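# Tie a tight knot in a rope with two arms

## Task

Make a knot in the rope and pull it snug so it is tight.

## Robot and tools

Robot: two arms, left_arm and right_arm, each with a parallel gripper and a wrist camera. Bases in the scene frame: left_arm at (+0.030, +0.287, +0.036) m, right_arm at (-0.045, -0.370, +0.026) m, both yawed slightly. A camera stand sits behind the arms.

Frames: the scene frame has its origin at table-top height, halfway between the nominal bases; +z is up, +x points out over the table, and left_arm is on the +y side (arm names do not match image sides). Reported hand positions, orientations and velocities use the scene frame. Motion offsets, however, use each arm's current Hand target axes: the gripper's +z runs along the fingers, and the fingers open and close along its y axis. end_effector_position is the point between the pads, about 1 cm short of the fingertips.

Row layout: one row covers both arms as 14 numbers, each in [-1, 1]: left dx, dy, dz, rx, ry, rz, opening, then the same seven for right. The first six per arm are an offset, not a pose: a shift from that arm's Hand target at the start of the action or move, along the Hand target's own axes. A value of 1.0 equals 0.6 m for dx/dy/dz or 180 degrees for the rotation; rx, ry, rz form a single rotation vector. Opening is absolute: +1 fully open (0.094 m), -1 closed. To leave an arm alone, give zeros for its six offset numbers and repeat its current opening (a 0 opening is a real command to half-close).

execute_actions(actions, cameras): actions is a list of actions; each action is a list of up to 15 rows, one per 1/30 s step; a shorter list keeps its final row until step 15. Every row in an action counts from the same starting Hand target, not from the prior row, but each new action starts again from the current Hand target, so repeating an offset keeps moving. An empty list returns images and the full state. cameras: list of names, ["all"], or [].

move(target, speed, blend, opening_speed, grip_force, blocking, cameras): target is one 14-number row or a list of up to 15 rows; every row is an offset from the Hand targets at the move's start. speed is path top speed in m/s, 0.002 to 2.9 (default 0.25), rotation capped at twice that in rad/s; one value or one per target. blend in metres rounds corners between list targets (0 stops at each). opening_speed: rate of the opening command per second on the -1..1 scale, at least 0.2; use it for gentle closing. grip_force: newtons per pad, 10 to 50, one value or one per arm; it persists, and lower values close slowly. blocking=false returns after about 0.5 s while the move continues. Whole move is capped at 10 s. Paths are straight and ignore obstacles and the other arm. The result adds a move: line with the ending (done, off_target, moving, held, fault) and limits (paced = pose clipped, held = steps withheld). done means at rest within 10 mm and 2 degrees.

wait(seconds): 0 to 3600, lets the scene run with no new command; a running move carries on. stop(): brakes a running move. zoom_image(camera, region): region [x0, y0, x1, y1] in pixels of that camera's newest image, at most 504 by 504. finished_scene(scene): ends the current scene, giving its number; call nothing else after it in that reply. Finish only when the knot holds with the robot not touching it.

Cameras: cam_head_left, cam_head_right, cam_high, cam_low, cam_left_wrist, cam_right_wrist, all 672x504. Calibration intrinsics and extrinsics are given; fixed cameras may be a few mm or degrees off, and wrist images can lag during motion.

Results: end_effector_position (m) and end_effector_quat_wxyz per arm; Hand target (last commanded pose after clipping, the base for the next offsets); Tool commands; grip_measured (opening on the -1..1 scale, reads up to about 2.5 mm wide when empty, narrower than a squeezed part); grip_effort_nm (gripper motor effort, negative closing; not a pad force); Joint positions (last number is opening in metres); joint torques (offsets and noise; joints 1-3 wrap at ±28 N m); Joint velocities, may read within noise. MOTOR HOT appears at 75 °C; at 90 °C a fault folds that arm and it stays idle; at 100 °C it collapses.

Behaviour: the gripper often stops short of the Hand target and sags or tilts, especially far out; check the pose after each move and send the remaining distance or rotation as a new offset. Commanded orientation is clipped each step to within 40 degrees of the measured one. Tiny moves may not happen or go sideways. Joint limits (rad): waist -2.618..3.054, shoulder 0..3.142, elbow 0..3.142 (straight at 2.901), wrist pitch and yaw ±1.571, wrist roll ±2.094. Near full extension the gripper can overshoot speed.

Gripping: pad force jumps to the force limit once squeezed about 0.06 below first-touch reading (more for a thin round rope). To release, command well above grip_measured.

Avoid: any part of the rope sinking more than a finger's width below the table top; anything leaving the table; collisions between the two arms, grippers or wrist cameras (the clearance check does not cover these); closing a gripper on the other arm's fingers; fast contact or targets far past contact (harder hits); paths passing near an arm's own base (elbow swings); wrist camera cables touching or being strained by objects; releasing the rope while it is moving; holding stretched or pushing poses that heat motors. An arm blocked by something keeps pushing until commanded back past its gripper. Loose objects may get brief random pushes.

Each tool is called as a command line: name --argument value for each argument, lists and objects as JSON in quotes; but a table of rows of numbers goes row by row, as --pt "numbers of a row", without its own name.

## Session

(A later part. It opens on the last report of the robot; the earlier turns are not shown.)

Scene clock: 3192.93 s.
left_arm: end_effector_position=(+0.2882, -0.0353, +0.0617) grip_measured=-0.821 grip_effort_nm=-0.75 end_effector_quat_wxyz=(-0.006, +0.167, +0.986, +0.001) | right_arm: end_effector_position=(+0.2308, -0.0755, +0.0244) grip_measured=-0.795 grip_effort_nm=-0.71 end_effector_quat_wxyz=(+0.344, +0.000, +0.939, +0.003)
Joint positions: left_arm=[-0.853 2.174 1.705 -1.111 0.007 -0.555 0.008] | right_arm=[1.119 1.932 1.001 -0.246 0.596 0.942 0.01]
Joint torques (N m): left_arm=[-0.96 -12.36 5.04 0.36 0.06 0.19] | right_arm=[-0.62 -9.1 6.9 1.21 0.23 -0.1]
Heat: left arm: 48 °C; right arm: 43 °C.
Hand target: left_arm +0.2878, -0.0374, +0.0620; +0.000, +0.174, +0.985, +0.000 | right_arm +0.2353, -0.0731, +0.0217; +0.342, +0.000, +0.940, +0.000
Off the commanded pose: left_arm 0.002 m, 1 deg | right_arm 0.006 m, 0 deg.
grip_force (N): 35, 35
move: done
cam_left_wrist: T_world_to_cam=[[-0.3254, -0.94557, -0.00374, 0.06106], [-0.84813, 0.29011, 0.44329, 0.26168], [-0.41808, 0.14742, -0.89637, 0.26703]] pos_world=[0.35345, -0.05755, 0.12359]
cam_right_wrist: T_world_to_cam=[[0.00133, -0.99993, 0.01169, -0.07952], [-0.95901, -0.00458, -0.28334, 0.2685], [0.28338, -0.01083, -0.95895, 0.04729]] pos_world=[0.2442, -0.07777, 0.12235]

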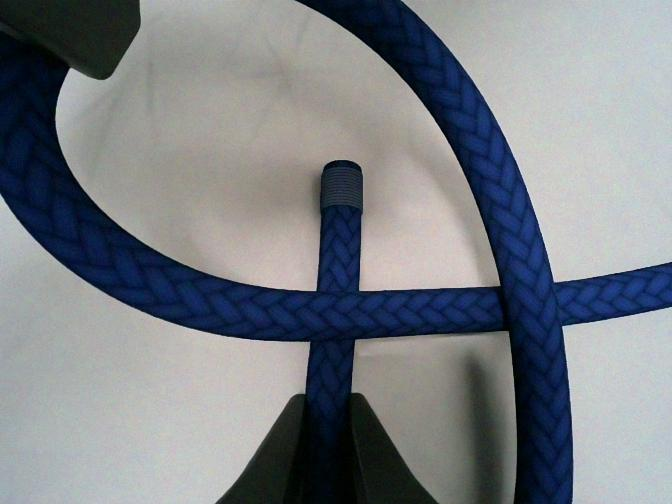

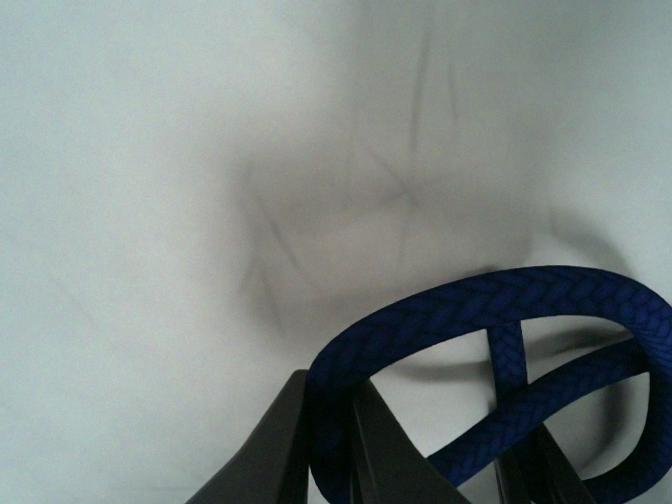

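move --target '[0, 0, 0.08, 0, 0, 0, -0.9, 0, 0, 0, 0, 0, 0, -0.9]' --speed 0.06 --cameras '["cam_low", "cam_left_wrist", "cam_right_wrist"]'

Scene clock: 3206.07 s.
left_arm: end_effector_position=(+0.2932, -0.0398, +0.0213) grip_measured=-0.821 grip_effort_nm=-0.75 end_effector_quat_wxyz=(+0.009, +0.167, +0.986, -0.009) | right_arm: end_effector_position=(+0.2295, -0.0748, +0.0223) grip_measured=-0.795 grip_effort_nm=-0.72 end_effector_quat_wxyz=(+0.338, -0.003, +0.941, +0.003)
Joint positions: left_arm=[-0.852 2.213 1.6 -0.932 0.002 -0.555 0.008] | right_arm=[1.119 1.936 1.005 -0.252 0.586 0.941 0.01]
Joint torques (N m): left_arm=[-0.96 -10.65 5.12 0.28 0.09 0.18] | right_arm=[-0.69 -9.48 6.61 1.22 0.33 -0.07]
Heat: left arm: 48 °C; right arm: 43 °C.
Hand target: left_arm +0.2878, -0.0375, +0.0140; +0.001, +0.174, +0.985, +0.000 | right_arm +0.2354, -0.0730, +0.0217; +0.342, +0.000, +0.940, +0.000
Off the commanded pose: left_arm 0.009 m, 2 deg | right_arm 0.006 m, 1 deg.
grip_force (N): 35, 35
move: done
cam_left_wrist: T_world_to_cam=[[-0.32551, -0.94547, 0.01126, 0.05798], [-0.85955, 0.30085, 0.41311, 0.28957], [-0.39397, 0.12479, -0.91061, 0.22598]] pos_world=[0.3568, -0.0605, 0.0855]
cam_right_wrist: T_world_to_cam=[[0.00677, -0.99987, 0.01426, -0.08013], [-0.96221, -0.01039, -0.27211, 0.26676], [0.27222, -0.01188, -0.96216, 0.04815]] pos_world=[0.24411, -0.07677, 0.12006]

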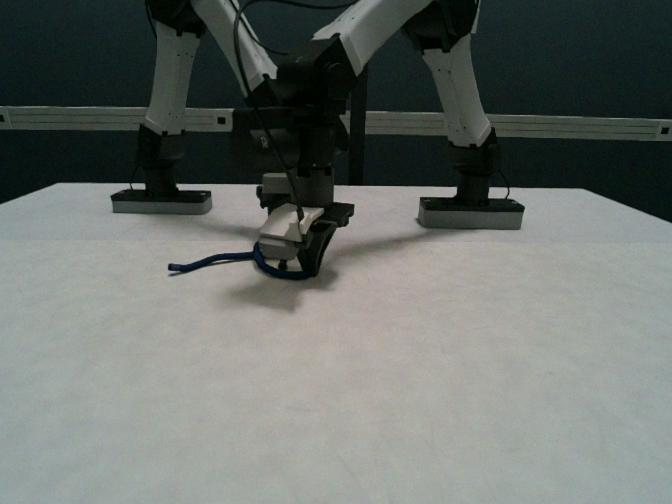

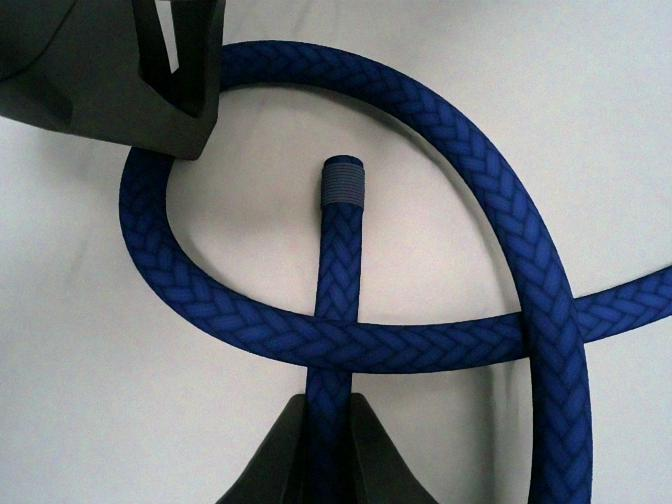

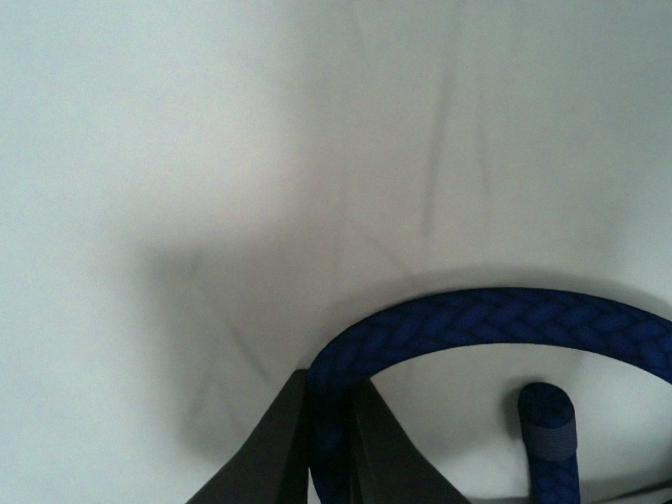

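move --pt "0 0 0.003 0 0 0 -0.9 0 0 0 0 0 0 -0.9" --pt "0 0 0.003 0 0 0 -0.35 0 0 0 0 0 0 -0.9" --pt "0 0 -0.19 0 0 0 -0.35 0 0 0 0 0 0 -0.9" --speed '[0.03, 0.03, 0.08]' --cameras '["cam_left_wrist", "cam_right_wrist"]'

Scene clock: 3254.17 s.
left_arm: end_effector_position=(+0.2944, -0.0202, +0.0775) grip_measured=-0.352 grip_effort_nm=0.11 end_effector_quat_wxyz=(-0.012, +0.167, +0.984, +0.055) | right_arm: end_effector_position=(+0.2543, -0.0642, +0.0631) grip_measured=-0.795 grip_effort_nm=-0.72 end_effector_quat_wxyz=(+0.412, +0.037, +0.910, +0.028)
Joint positions: left_arm=[-0.849 2.212 1.824 -1.273 -0.067 -0.555 0.03] | right_arm=[1.119 1.897 1.031 -0.18 0.705 0.949 0.01]
Joint torques (N m): left_arm=[-1.2 -20.75 11.34 -0.39 0.72 0.22] | right_arm=[-0.47 -7.3 3.96 0.6 -0.93 -0.09]
Heat: left arm: 45 °C; right arm: 43 °C.
Hand target: left_arm +0.2878, -0.0374, +0.1280; +0.001, +0.174, +0.985, +0.000 | right_arm +0.2354, -0.0730, +0.0217; +0.342, +0.000, +0.940, +0.000
Off the commanded pose: left_arm 0.054 m, 7 deg | right_arm 0.046 m, 10 deg.
grip_force (N): 35, 35
move: off_target (left_arm); target 2's new opening was sent with left_arm's hand 0.011 m and 2 deg from that target
cam_left_wrist: T_world_to_cam=[[-0.32566, -0.93929, -0.10805, 0.08576], [-0.85107, 0.24143, 0.46626, 0.25368], [-0.41186, 0.2438, -0.87803, 0.28028]] pos_world=[0.35926, -0.04903, 0.13708]
cam_right_wrist: T_world_to_cam=[[-0.04769, -0.99683, -0.06364, -0.05141], [-0.90461, 0.07012, -0.42042, 0.30168], [0.42355, 0.03752, -0.90509, 0.04193]] pos_world=[0.2527, -0.07397, 0.16151]

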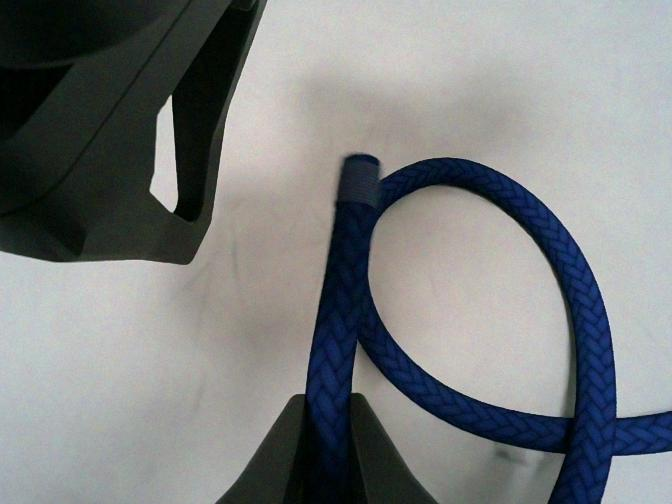

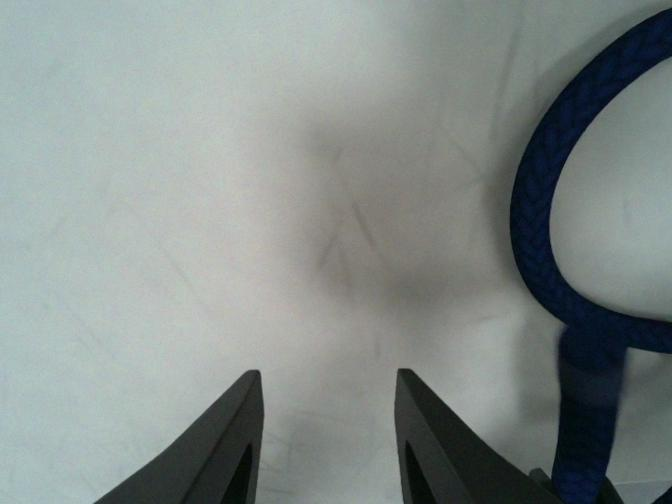

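move --target '[-0.0005, 0.02, 0.0833, 0, 0, 0, -0.35, 0, 0, 0, 0, 0, 0, -0.9]' --speed 0.05 --cameras '["all"]'

Scene clock: 3279.93 s.
left_arm: end_effector_position=(+0.2927, -0.0193, +0.0559) grip_measured=-0.352 grip_effort_nm=0.11 end_effector_quat_wxyz=(-0.010, +0.170, +0.985, +0.033) | right_arm: end_effector_position=(+0.2454, -0.0601, +0.0490) grip_measured=-0.795 grip_effort_nm=-0.72 end_effector_quat_wxyz=(+0.379, +0.020, +0.924, +0.033)
Joint positions: left_arm=[-0.838 2.189 1.703 -1.143 -0.037 -0.535 0.03] | right_arm=[1.119 1.911 1.031 -0.198 0.633 0.943 0.01]
Joint torques (N m): left_arm=[-0.1 -17.62 5.68 0.19 0.44 0.22] | right_arm=[-0.64 -7.87 4.46 0.8 -0.19 -0.08]
Heat: left arm: 57 °C; right arm: 41 °C.
Hand target: left_arm +0.2922, -0.0263, +0.0780; +0.000, +0.174, +0.985, +0.000 | right_arm +0.2353, -0.0731, +0.0216; +0.342, +0.000, +0.940, +0.000
Off the commanded pose: left_arm 0.023 m, 4 deg | right_arm 0.032 m, 6 deg.
grip_force (N): 35, 35
move: off_target (left_arm)
cam_left_wrist: T_world_to_cam=[[-0.3321, -0.94094, -0.06589, 0.08313], [-0.84758, 0.26703, 0.45859, 0.26197], [-0.41391, 0.20814, -0.8862, 0.26073]] pos_world=[0.35757, -0.046, 0.1164]
cam_right_wrist: T_world_to_cam=[[-0.01303, -0.99812, -0.05983, -0.05729], [-0.93396, 0.03352, -0.35581, 0.2892], [0.35715, 0.05124, -0.93264, 0.05124]] pos_world=[0.25105, -0.0695, 0.14726]

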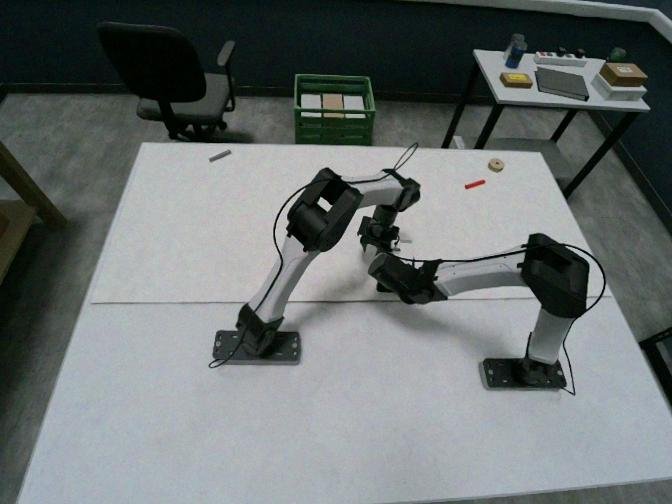

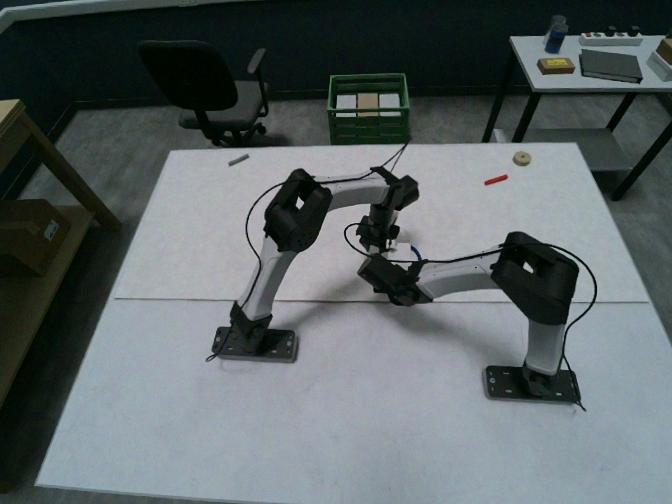

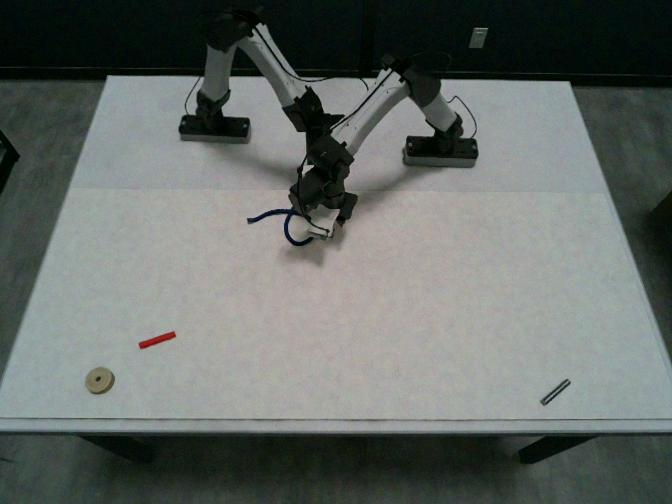

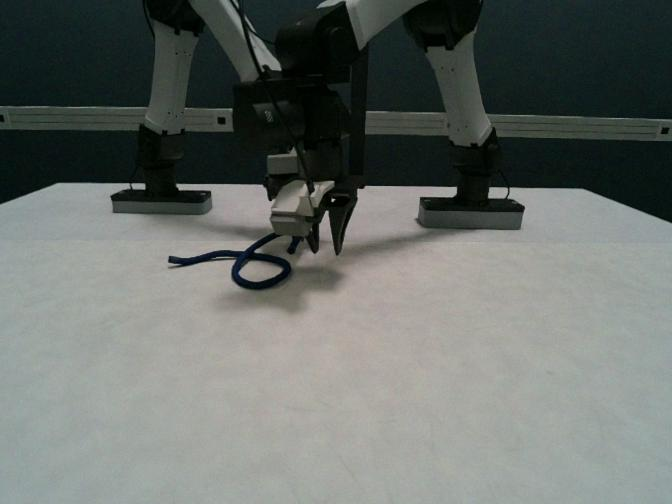

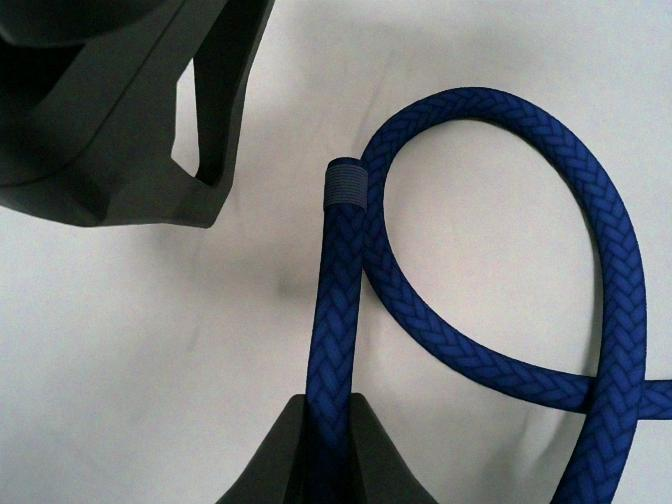

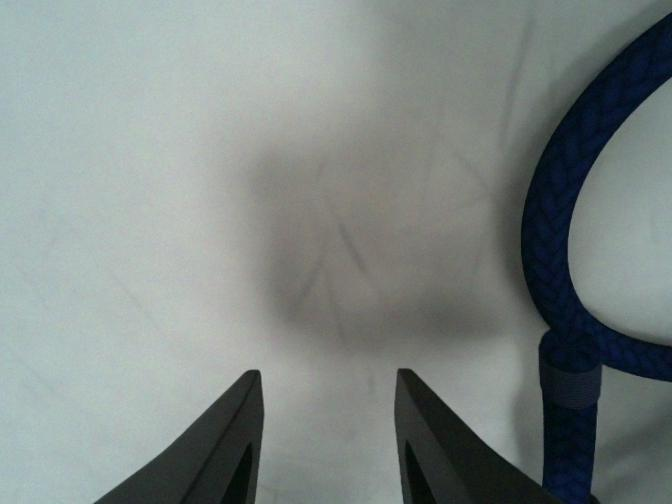

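zoom_image --camera "cam_head_right" --region '[320, 190, 460, 310]'

zoom_image --camera "cam_head_left" --region '[330, 190, 470, 310]'

zoom_image --camera "cam_high" --region '[250, 80, 390, 260]'

zoom_image --camera "cam_low" --region '[180, 40, 420, 300]'

Scaled by 3.600 from the camera's image (finer frame: 960x720).

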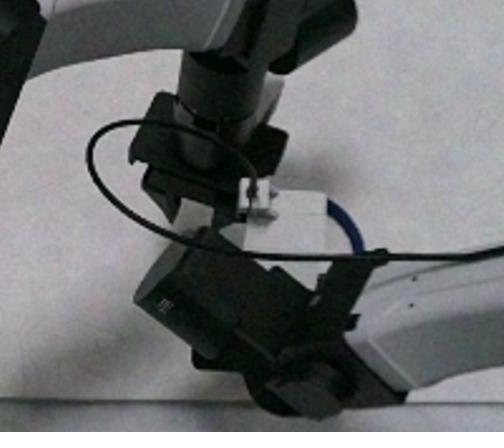

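Scaled by 3.600 from the camera's image (finer frame: 960x720).

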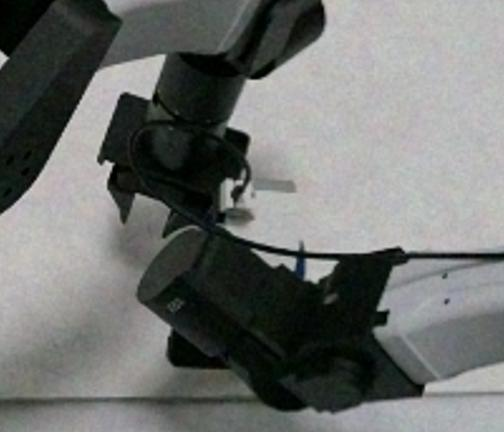

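Scaled by 2.800 from the camera's image (finer frame: 960x720).

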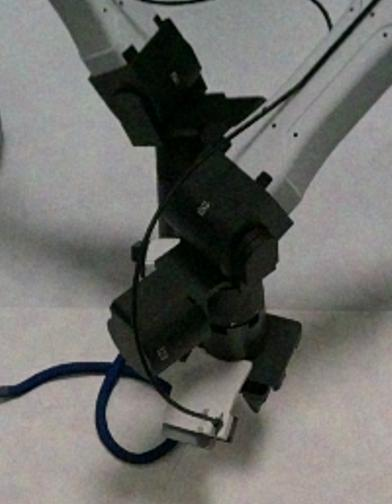

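Scaled by 1.938 from the camera's image (finer frame: 960x720).

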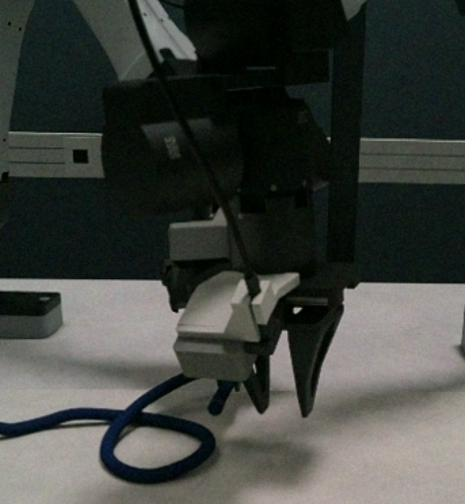

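move --target '[0.0005, -0.02, 0.098, 0, 0, 0, -0.35, 0, 0, 0, 0, 0, 0, -0.9]' --speed 0.05 --cameras '["cam_left_wrist", "cam_low", "cam_right_wrist"]'

Scene clock: 3327.63 s.
left_arm: end_effector_position=(+0.2909, -0.0326, +0.0257) grip_measured=-0.352 grip_effort_nm=0.11 end_effector_quat_wxyz=(+0.004, +0.175, +0.985, +0.006) | right_arm: end_effector_position=(+0.2384, -0.0637, +0.0355) grip_measured=-0.795 grip_effort_nm=-0.71 end_effector_quat_wxyz=(+0.357, +0.008, +0.934, +0.021)
Joint positions: left_arm=[-0.852 2.207 1.609 -0.975 -0.014 -0.538 0.03] | right_arm=[1.119 1.931 1.031 -0.229 0.603 0.942 0.01]
Joint torques (N m): left_arm=[-0.95 -10.73 5.05 0.47 0.26 0.02] | right_arm=[-0.62 -9.33 4.59 1.07 0.14 -0.09]
Heat: left arm: 61 °C; right arm: 39 °C.
Hand target: left_arm +0.2879, -0.0374, +0.0192; +0.001, +0.174, +0.985, +0.000 | right_arm +0.2354, -0.0730, +0.0217; +0.342, +0.000, +0.940, +0.000
Off the commanded pose: left_arm 0.009 m, 1 deg | right_arm 0.017 m, 3 deg.
grip_force (N): 35, 35
move: done
cam_left_wrist: T_world_to_cam=[[-0.34081, -0.93997, -0.01737, 0.0694], [-0.85248, 0.30119, 0.42727, 0.28117], [-0.39639, 0.16042, -0.90396, 0.22976]] pos_world=[0.35442, -0.05631, 0.08877]
cam_right_wrist: T_world_to_cam=[[-0.00083, -0.99962, -0.02757, -0.06597], [-0.95048, 0.00936, -0.31064, 0.27881], [0.31078, 0.02595, -0.95013, 0.05139]] pos_world=[0.24898, -0.06989, 0.13361]
Images, in order (width x height): cam_low 672x504, cam_left_wrist 672x504, cam_right_wrist 672x504.

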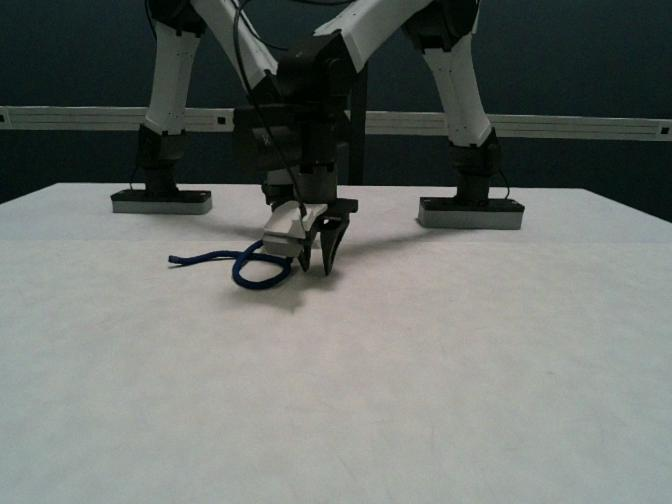

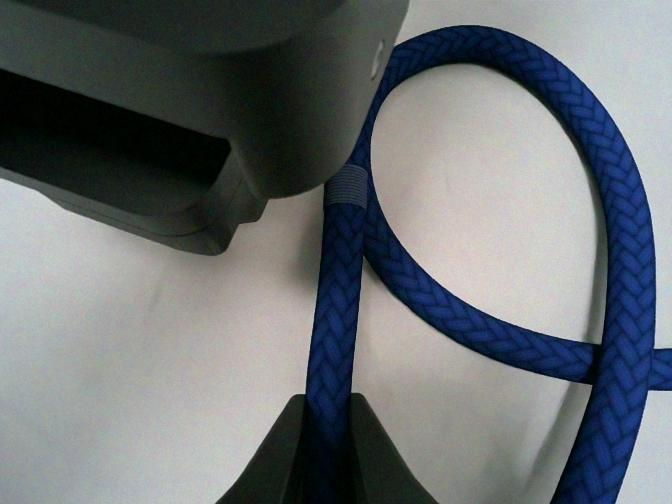

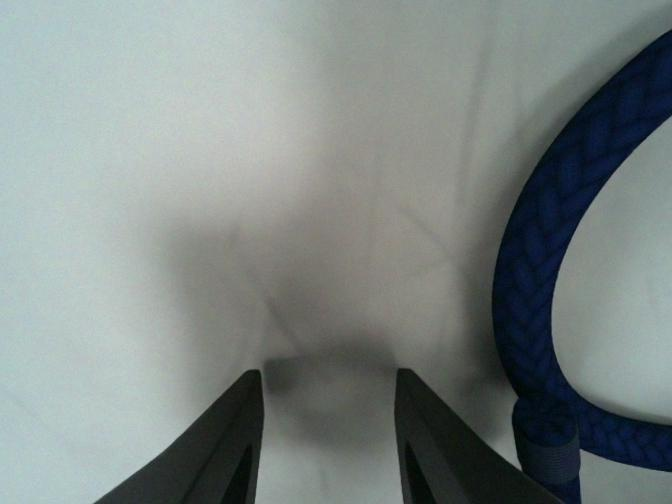

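move --target '[0, 0, 0, 0, 0, 0, -0.35, 0.0766, 0, -0.0643, 0, 0, 0, -0.9]' --speed 0.05 --cameras '["cam_left_wrist", "cam_low", "cam_right_wrist"]'

Scene clock: 3335.67 s.
left_arm: end_effector_position=(+0.2910, -0.0327, +0.0257) grip_measured=-0.352 grip_effort_nm=0.11 end_effector_quat_wxyz=(+0.004, +0.175, +0.985, +0.006) | right_arm: end_effector_position=(+0.1812, -0.0662, +0.0206) grip_measured=-0.795 grip_effort_nm=-0.71 end_effector_quat_wxyz=(+0.346, +0.003, +0.938, +0.009)
Joint positions: left_arm=[-0.852 2.207 1.609 -0.974 -0.014 -0.538 0.03] | right_arm=[1.267 1.912 0.961 -0.313 0.647 1.116 0.01]
Joint torques (N m): left_arm=[-1.03 -10.62 5.05 0.44 0.25 0.02] | right_arm=[0.77 -12.52 3.81 0.68 0.3 0.1]
Heat: left arm: 59 °C; right arm: 40 °C.
Hand target: left_arm +0.2879, -0.0374, +0.0192; +0.001, +0.174, +0.985, +0.000 | right_arm +0.1753, -0.0731, +0.0217; +0.342, +0.000, +0.940, +0.000
Off the commanded pose: left_arm 0.009 m, 1 deg | right_arm 0.009 m, 1 deg.
grip_force (N): 35, 35
move: done
cam_left_wrist: T_world_to_cam=[[-0.34077, -0.93999, -0.01702, 0.0693], [-0.85269, 0.3014, 0.42671, 0.28138], [-0.39597, 0.15992, -0.90423, 0.22976]] pos_world=[0.35452, -0.05641, 0.08887]
cam_right_wrist: T_world_to_cam=[[-0.00023, -1, -0.00176, -0.06962], [-0.95744, 0.00073, -0.28864, 0.22013], [0.28864, 0.00162, -0.95744, 0.05768]] pos_world=[0.19409, -0.06988, 0.11864]
Images, in order (width x height): cam_low 672x504, cam_left_wrist 672x504, cam_right_wrist 672x504.

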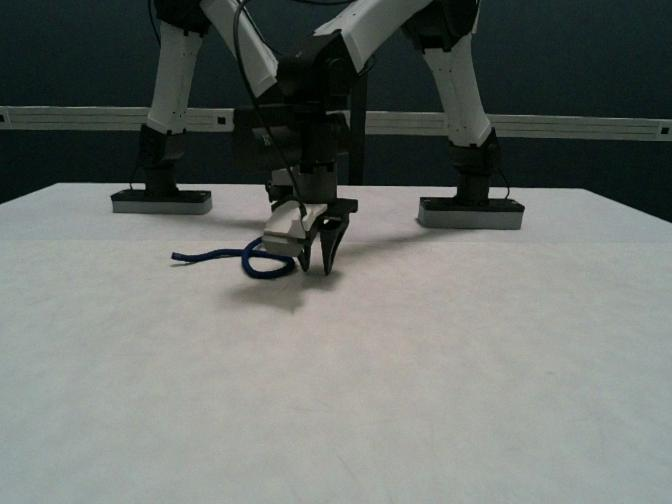

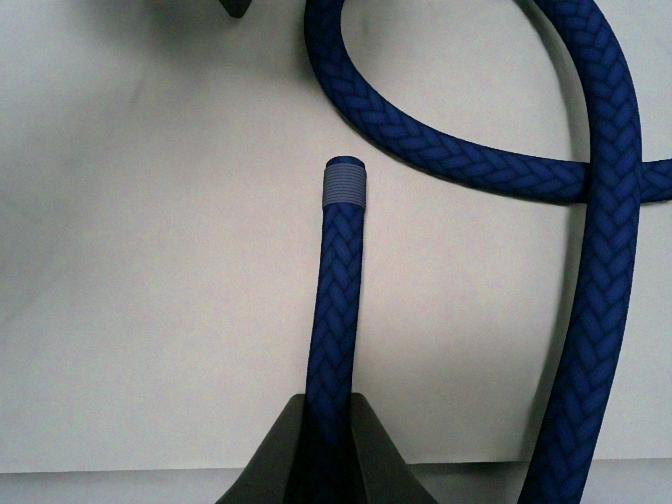

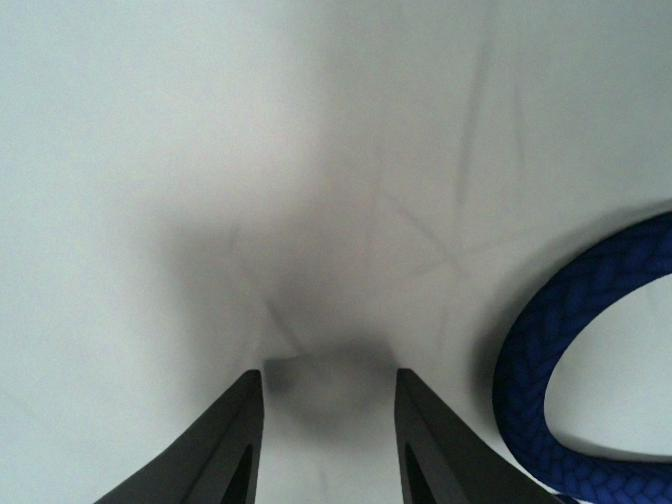

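move --target '[0, 0, -0.15, 0, 0, 0, -0.35, 0, 0, 0, 0, 0, 0, -0.9]' --speed 0.08 --cameras '["cam_left_wrist", "cam_high", "cam_right_wrist"]'

Scene clock: 3375.67 s.
left_arm: end_effector_position=(+0.2884, -0.0296, +0.0895) grip_measured=-0.352 grip_effort_nm=0.11 end_effector_quat_wxyz=(-0.012, +0.175, +0.984, +0.019) | right_arm: end_effector_position=(+0.1812, -0.0662, +0.0206) grip_measured=-0.795 grip_effort_nm=-0.72 end_effector_quat_wxyz=(+0.346, +0.004, +0.938, +0.009)
Joint positions: left_arm=[-0.852 2.17 1.809 -1.253 -0.014 -0.538 0.03] | right_arm=[1.267 1.912 0.961 -0.313 0.647 1.117 0.01]
Joint torques (N m): left_arm=[-0.94 -15.08 8.44 0.02 0.25 0.01] | right_arm=[0.79 -12.55 3.82 0.67 0.3 0.1]
Heat: left arm: 52 °C; right arm: 43 °C.
Hand target: left_arm +0.2878, -0.0374, +0.1092; +0.000, +0.174, +0.985, +0.000 | right_arm +0.1754, -0.0730, +0.0217; +0.342, +0.000, +0.940, +0.000
Off the commanded pose: left_arm 0.021 m, 3 deg | right_arm 0.009 m, 1 deg.
grip_force (N): 35, 35
move: off_target (left_arm)
cam_left_wrist: T_world_to_cam=[[-0.34154, -0.93908, -0.03833, 0.07464], [-0.84085, 0.28708, 0.45886, 0.24425], [-0.4199, 0.18895, -0.88768, 0.2922]] pos_world=[0.35357, -0.05524, 0.15016]
cam_right_wrist: T_world_to_cam=[[-0.00082, -1, -0.00225, -0.06955], [-0.95744, 0.00143, -0.28863, 0.22018], [0.28863, 0.00192, -0.95744, 0.0577]] pos_world=[0.19409, -0.06998, 0.11864]
Images, in order (width x height): cam_high 672x504, cam_left_wrist 672x504, cam_right_wrist 672x504.

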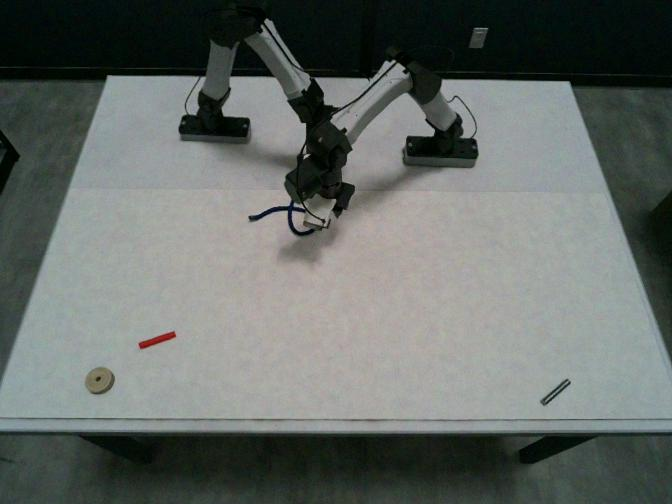

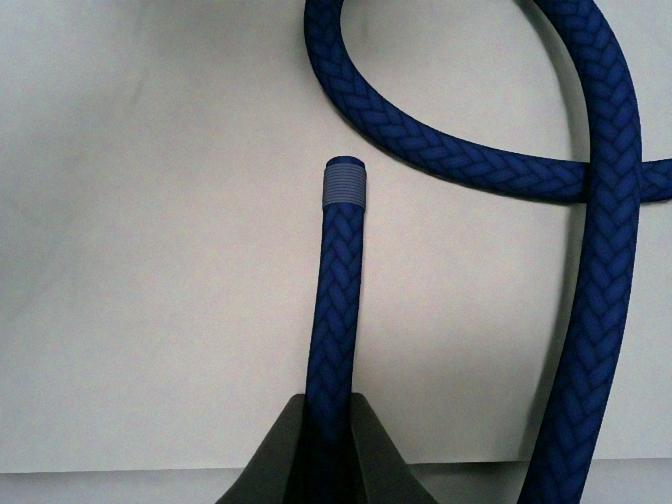

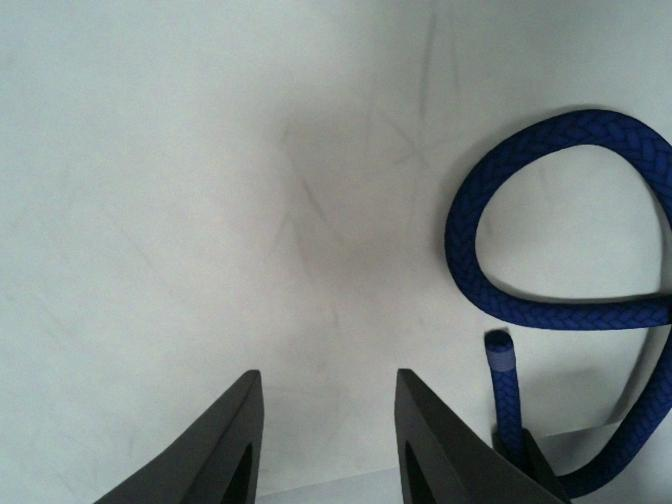

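move --target '[0, 0, 0, 0, 0, 0, -0.35, 0.0153, -0.053, -0.016, 0, 0, 0, -0.9]' --speed 0.08 --cameras '["cam_left_wrist", "cam_right_wrist"]'

Scene clock: 3426.63 s.
left_arm: end_effector_position=(+0.2882, -0.0294, +0.0895) grip_measured=-0.352 grip_effort_nm=0.11 end_effector_quat_wxyz=(-0.012, +0.175, +0.984, +0.020) | right_arm: end_effector_position=(+0.1650, -0.1041, +0.0195) grip_measured=-0.795 grip_effort_nm=-0.72 end_effector_quat_wxyz=(+0.340, -0.002, +0.940, -0.005)
Joint positions: left_arm=[-0.852 2.17 1.809 -1.254 -0.014 -0.538 0.03] | right_arm=[1.273 1.802 0.814 -0.313 0.647 1.124 0.01]
Joint torques (N m): left_arm=[-0.92 -15.05 8.46 0.07 0.25 0.04] | right_arm=[0.76 -11.3 3.79 0.91 0.32 0.11]
Heat: left arm: 63 °C; right arm: 45 °C.
Hand target: left_arm +0.2878, -0.0374, +0.1092; +0.000, +0.174, +0.985, +0.000 | right_arm +0.1621, -0.1048, +0.0232; +0.342, +0.000, +0.940, +0.000
Off the commanded pose: left_arm 0.021 m, 3 deg | right_arm 0.005 m, 1 deg.
grip_force (N): 35, 35
move: done
cam_left_wrist: T_world_to_cam=[[-0.34153, -0.93907, -0.03873, 0.07475], [-0.84066, 0.28679, 0.4594, 0.24402], [-0.4203, 0.18945, -0.88738, 0.29218]] pos_world=[0.35347, -0.05514, 0.15007]
cam_right_wrist: T_world_to_cam=[[-0.0002, -0.9996, 0.02835, -0.10801], [-0.96111, -0.00763, -0.27606, 0.20383], [0.27616, -0.0273, -0.96072, 0.06041]] pos_world=[0.1792, -0.10476, 0.11737]

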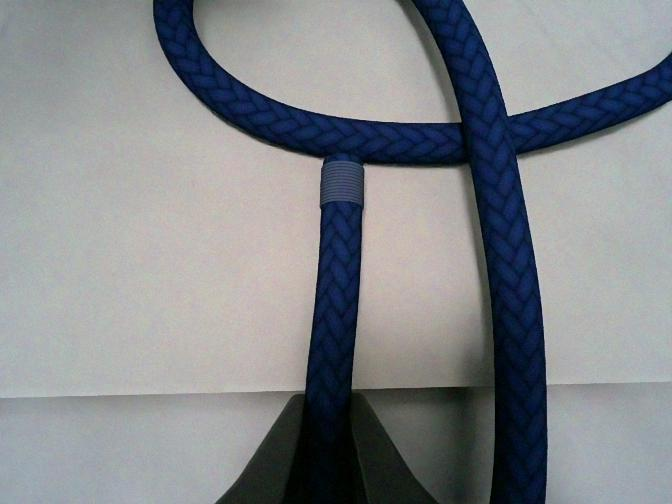

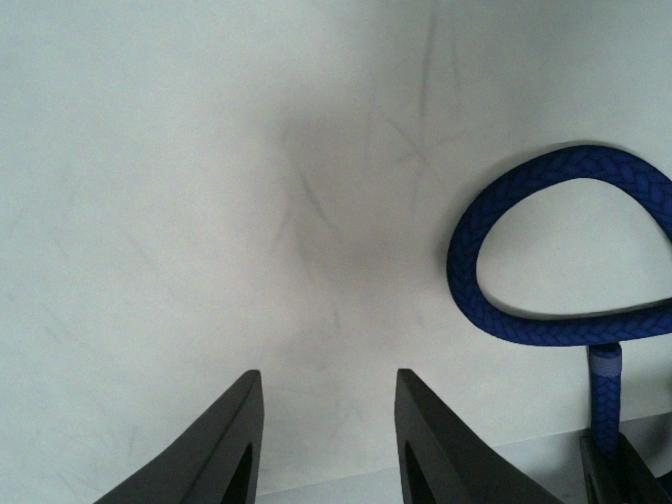

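move --target '[0.0267, -0.0622, 0.082, 0, 0, -0.2222, -0.3, 0, 0, 0, 0, 0, 0, -0.9]' --speed 0.15 --cameras '["cam_left_wrist", "cam_right_wrist"]'

Scene clock: 3479.60 s.
left_arm: end_effector_position=(+0.2630, -0.0631, +0.0670) grip_measured=-0.302 grip_effort_nm=0.10 end_effector_quat_wxyz=(+0.005, -0.171, +0.985, +0.001) | right_arm: end_effector_position=(+0.1650, -0.1041, +0.0195) grip_measured=-0.795 grip_effort_nm=-0.71 end_effector_quat_wxyz=(+0.340, -0.001, +0.940, -0.005)
Joint positions: left_arm=[-0.948 2.188 1.749 -1.13 -0.01 -1.331 0.033] | right_arm=[1.273 1.802 0.814 -0.313 0.647 1.124 0.01]
Joint torques (N m): left_arm=[-0.94 -10.74 5.12 0.39 0.17 0.05] | right_arm=[0.75 -11.33 3.77 0.92 0.32 0.11]
Heat: left arm: 66 °C; right arm: 48 °C.
Hand target: left_arm +0.2600, -0.0670, +0.0600; +0.000, -0.173, +0.985, +0.000 | right_arm +0.1622, -0.1048, +0.0232; +0.342, +0.000, +0.940, +0.000
Off the commanded pose: left_arm 0.009 m, 1 deg | right_arm 0.005 m, 1 deg.
grip_force (N): 35, 35
move: done
cam_left_wrist: T_world_to_cam=[[0.34169, -0.9398, -0.00497, -0.14838], [-0.85097, -0.31163, 0.42277, 0.21021], [-0.39887, -0.14023, -0.90622, 0.24282]] pos_world=[0.32644, -0.0399, 0.13044]
cam_right_wrist: T_world_to_cam=[[-0.00044, -0.99961, 0.02807, -0.10804], [-0.96111, -0.00733, -0.27607, 0.20386], [0.27616, -0.0271, -0.96073, 0.06043]] pos_world=[0.1792, -0.10486, 0.11737]

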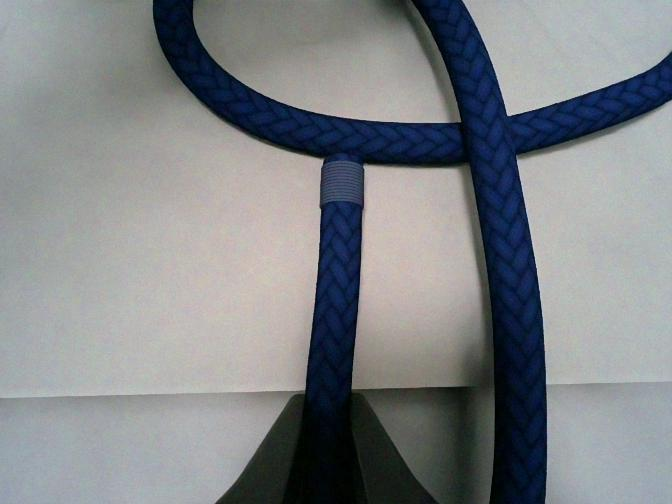

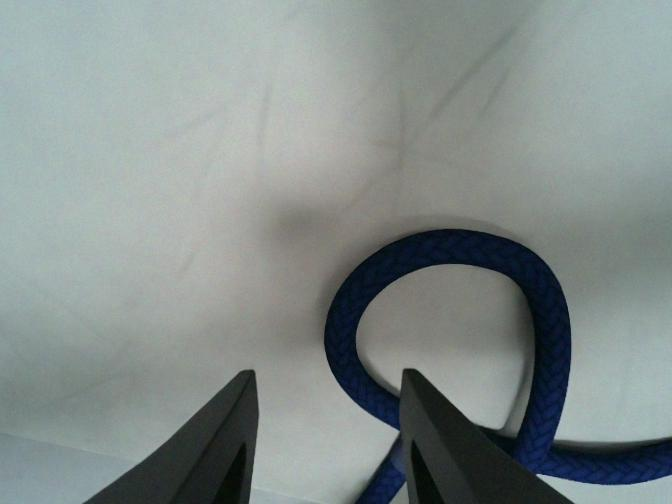

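move --pt "0 -0.0142 0.06 0 0 0 -0.3 0 0 0 0 0 0 -0.9" --pt "0 -0.0142 0.0867 0 0 0 -0.3 0 0 0 0 0 0 -0.9" --speed '[0.08, 0.04]' --cameras '["cam_left_wrist", "cam_right_wrist"]'

Scene clock: 3532.83 s.
left_arm: end_effector_position=(+0.2658, -0.0709, +0.0196) grip_measured=-0.302 grip_effort_nm=0.11 end_effector_quat_wxyz=(+0.005, -0.172, +0.985, +0.003) | right_arm: end_effector_position=(+0.1650, -0.1041, +0.0195) grip_measured=-0.795 grip_effort_nm=-0.72 end_effector_quat_wxyz=(+0.340, -0.001, +0.940, -0.005)
Joint positions: left_arm=[-0.952 2.274 1.696 -0.994 -0.01 -1.336 0.033] | right_arm=[1.273 1.802 0.814 -0.313 0.647 1.124 0.01]
Joint torques (N m): left_arm=[-1.03 -10.48 4.45 0.51 0.17 0.01] | right_arm=[0.77 -11.33 3.77 0.92 0.32 0.11]
Heat: left arm: 56 °C; right arm: 48 °C.
Hand target: left_arm +0.2630, -0.0751, +0.0080; +0.000, -0.173, +0.985, +0.000 | right_arm +0.1622, -0.1048, +0.0232; +0.342, +0.000, +0.940, +0.000
Off the commanded pose: left_arm 0.013 m, 1 deg | right_arm 0.005 m, 1 deg.
grip_force (N): 35, 35
move: off_target (left_arm)
cam_left_wrist: T_world_to_cam=[[0.34246, -0.9395, -0.00748, -0.15706], [-0.8501, -0.31324, 0.42333, 0.22988], [-0.40006, -0.13862, -0.90595, 0.20027]] pos_world=[0.32933, -0.04779, 0.08295]
cam_right_wrist: T_world_to_cam=[[-0.00044, -0.99961, 0.02807, -0.10804], [-0.96111, -0.00733, -0.27607, 0.20386], [0.27616, -0.0271, -0.96073, 0.06043]] pos_world=[0.1792, -0.10486, 0.11737]

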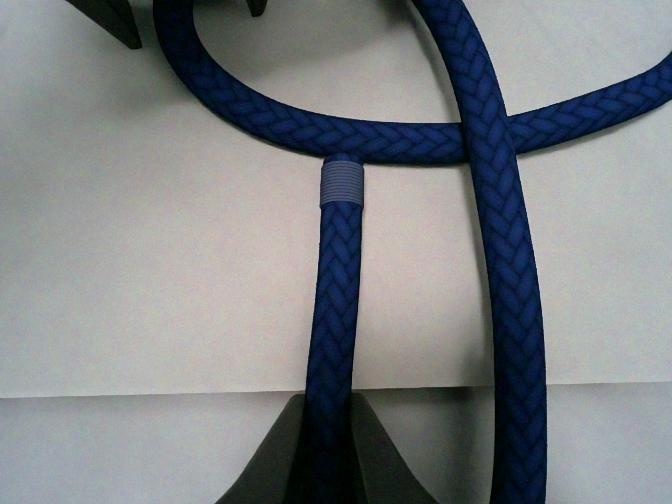

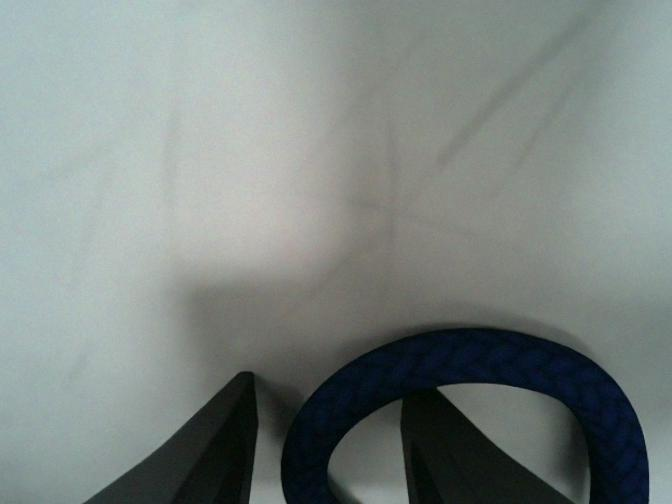

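move --target '[0, 0, 0.003, 0, 0, 0, -0.9, 0, 0, 0, 0, 0, 0, -0.9]' --speed 0.03 --cameras '["cam_left_wrist", "cam_right_wrist"]'

Scene clock: 3538.60 s.
left_arm: end_effector_position=(+0.2684, -0.0753, +0.0196) grip_measured=-0.818 grip_effort_nm=-0.70 end_effector_quat_wxyz=(+0.008, -0.172, +0.985, -0.007) | right_arm: end_effector_position=(+0.1650, -0.1041, +0.0195) grip_measured=-0.795 grip_effort_nm=-0.72 end_effector_quat_wxyz=(+0.340, -0.001, +0.940, -0.005)
Joint positions: left_arm=[-0.952 2.274 1.696 -0.974 -0.009 -1.336 0.009] | right_arm=[1.273 1.802 0.814 -0.313 0.647 1.124 0.01]
Joint torques (N m): left_arm=[-0.96 -10.09 4.14 0.47 0.17 0.02] | right_arm=[0.75 -11.33 3.77 0.92 0.32 0.11]
Heat: left arm: 55 °C; right arm: 48 °C.
Hand target: left_arm +0.2630, -0.0750, +0.0062; +0.000, -0.173, +0.985, +0.000 | right_arm +0.1622, -0.1048, +0.0232; +0.342, +0.000, +0.940, +0.000
Off the commanded pose: left_arm 0.014 m, 1 deg | right_arm 0.005 m, 1 deg.
grip_force (N): 35, 35
move: off_target (left_arm)
cam_left_wrist: T_world_to_cam=[[0.34238, -0.93947, 0.01291, -0.16243], [-0.85436, -0.30558, 0.42034, 0.23244], [-0.39095, -0.15494, -0.90728, 0.1971]] pos_world=[0.33125, -0.05103, 0.08322]
cam_right_wrist: T_world_to_cam=[[-0.00044, -0.99961, 0.02807, -0.10804], [-0.96111, -0.00733, -0.27607, 0.20386], [0.27616, -0.0271, -0.96073, 0.06043]] pos_world=[0.1792, -0.10486, 0.11737]

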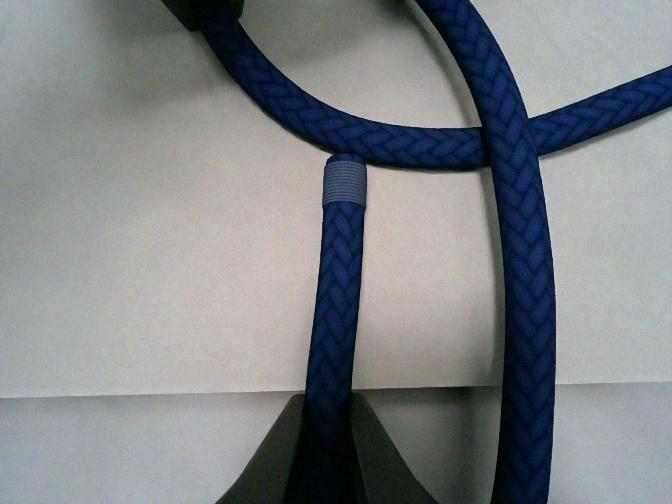

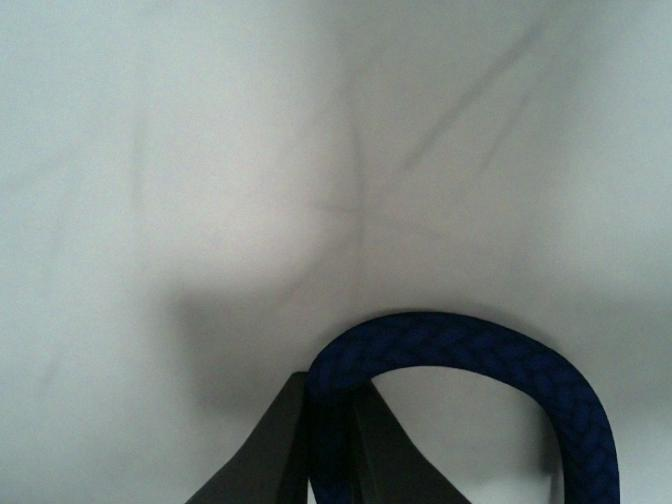

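move --target '[0, 0, -0.1283, 0, 0, 0, -0.9, 0, 0, 0, 0, 0, 0, -0.9]' --speed 0.06 --cameras '["cam_left_wrist", "cam_right_wrist"]'

Scene clock: 3545.93 s.
left_arm: end_effector_position=(+0.2628, -0.0668, +0.0616) grip_measured=-0.821 grip_effort_nm=-0.75 end_effector_quat_wxyz=(-0.005, -0.172, +0.985, +0.022) | right_arm: end_effector_position=(+0.1650, -0.1041, +0.0195) grip_measured=-0.795 grip_effort_nm=-0.72 end_effector_quat_wxyz=(+0.340, -0.001, +0.940, -0.005)
Joint positions: left_arm=[-0.952 2.253 1.832 -1.195 -0.009 -1.336 0.008] | right_arm=[1.273 1.802 0.814 -0.313 0.647 1.124 0.01]
Joint torques (N m): left_arm=[-0.94 -15.91 8.44 -0.02 0.16 0.01] | right_arm=[0.76 -11.32 3.75 0.92 0.32 0.11]
Heat: left arm: 54 °C; right arm: 48 °C.
Hand target: left_arm +0.2629, -0.0749, +0.0831; +0.000, -0.173, +0.985, +0.000 | right_arm +0.1622, -0.1048, +0.0232; +0.342, +0.000, +0.940, +0.000
Off the commanded pose: left_arm 0.023 m, 3 deg | right_arm 0.005 m, 1 deg.
grip_force (N): 35, 35
move: off_target (left_arm)
cam_left_wrist: T_world_to_cam=[[0.34174, -0.93847, -0.04986, -0.14904], [-0.83926, -0.32863, 0.43317, 0.20625], [-0.42291, -0.10619, -0.89993, 0.24557]] pos_world=[0.32788, -0.04602, 0.12422]
cam_right_wrist: T_world_to_cam=[[-0.00044, -0.99961, 0.02807, -0.10804], [-0.96111, -0.00733, -0.27607, 0.20386], [0.27616, -0.0271, -0.96073, 0.06043]] pos_world=[0.1792, -0.10486, 0.11737]

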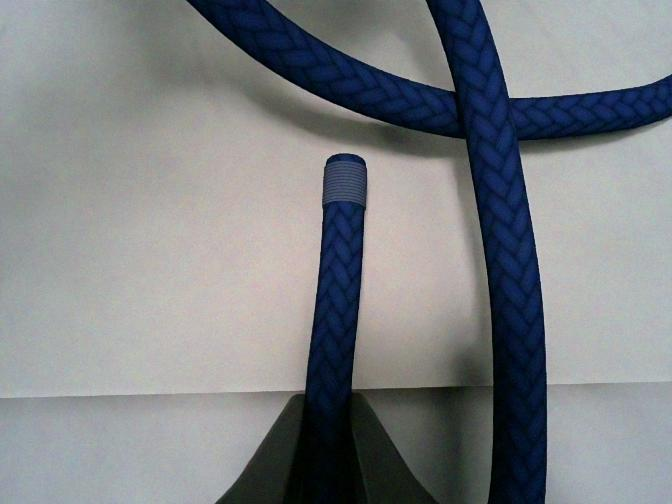

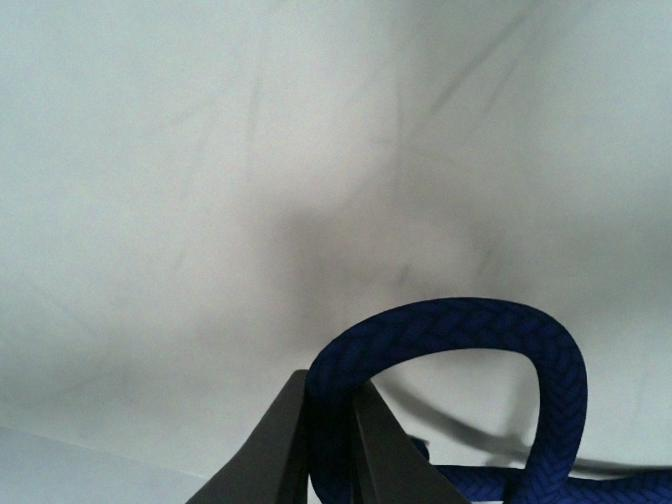

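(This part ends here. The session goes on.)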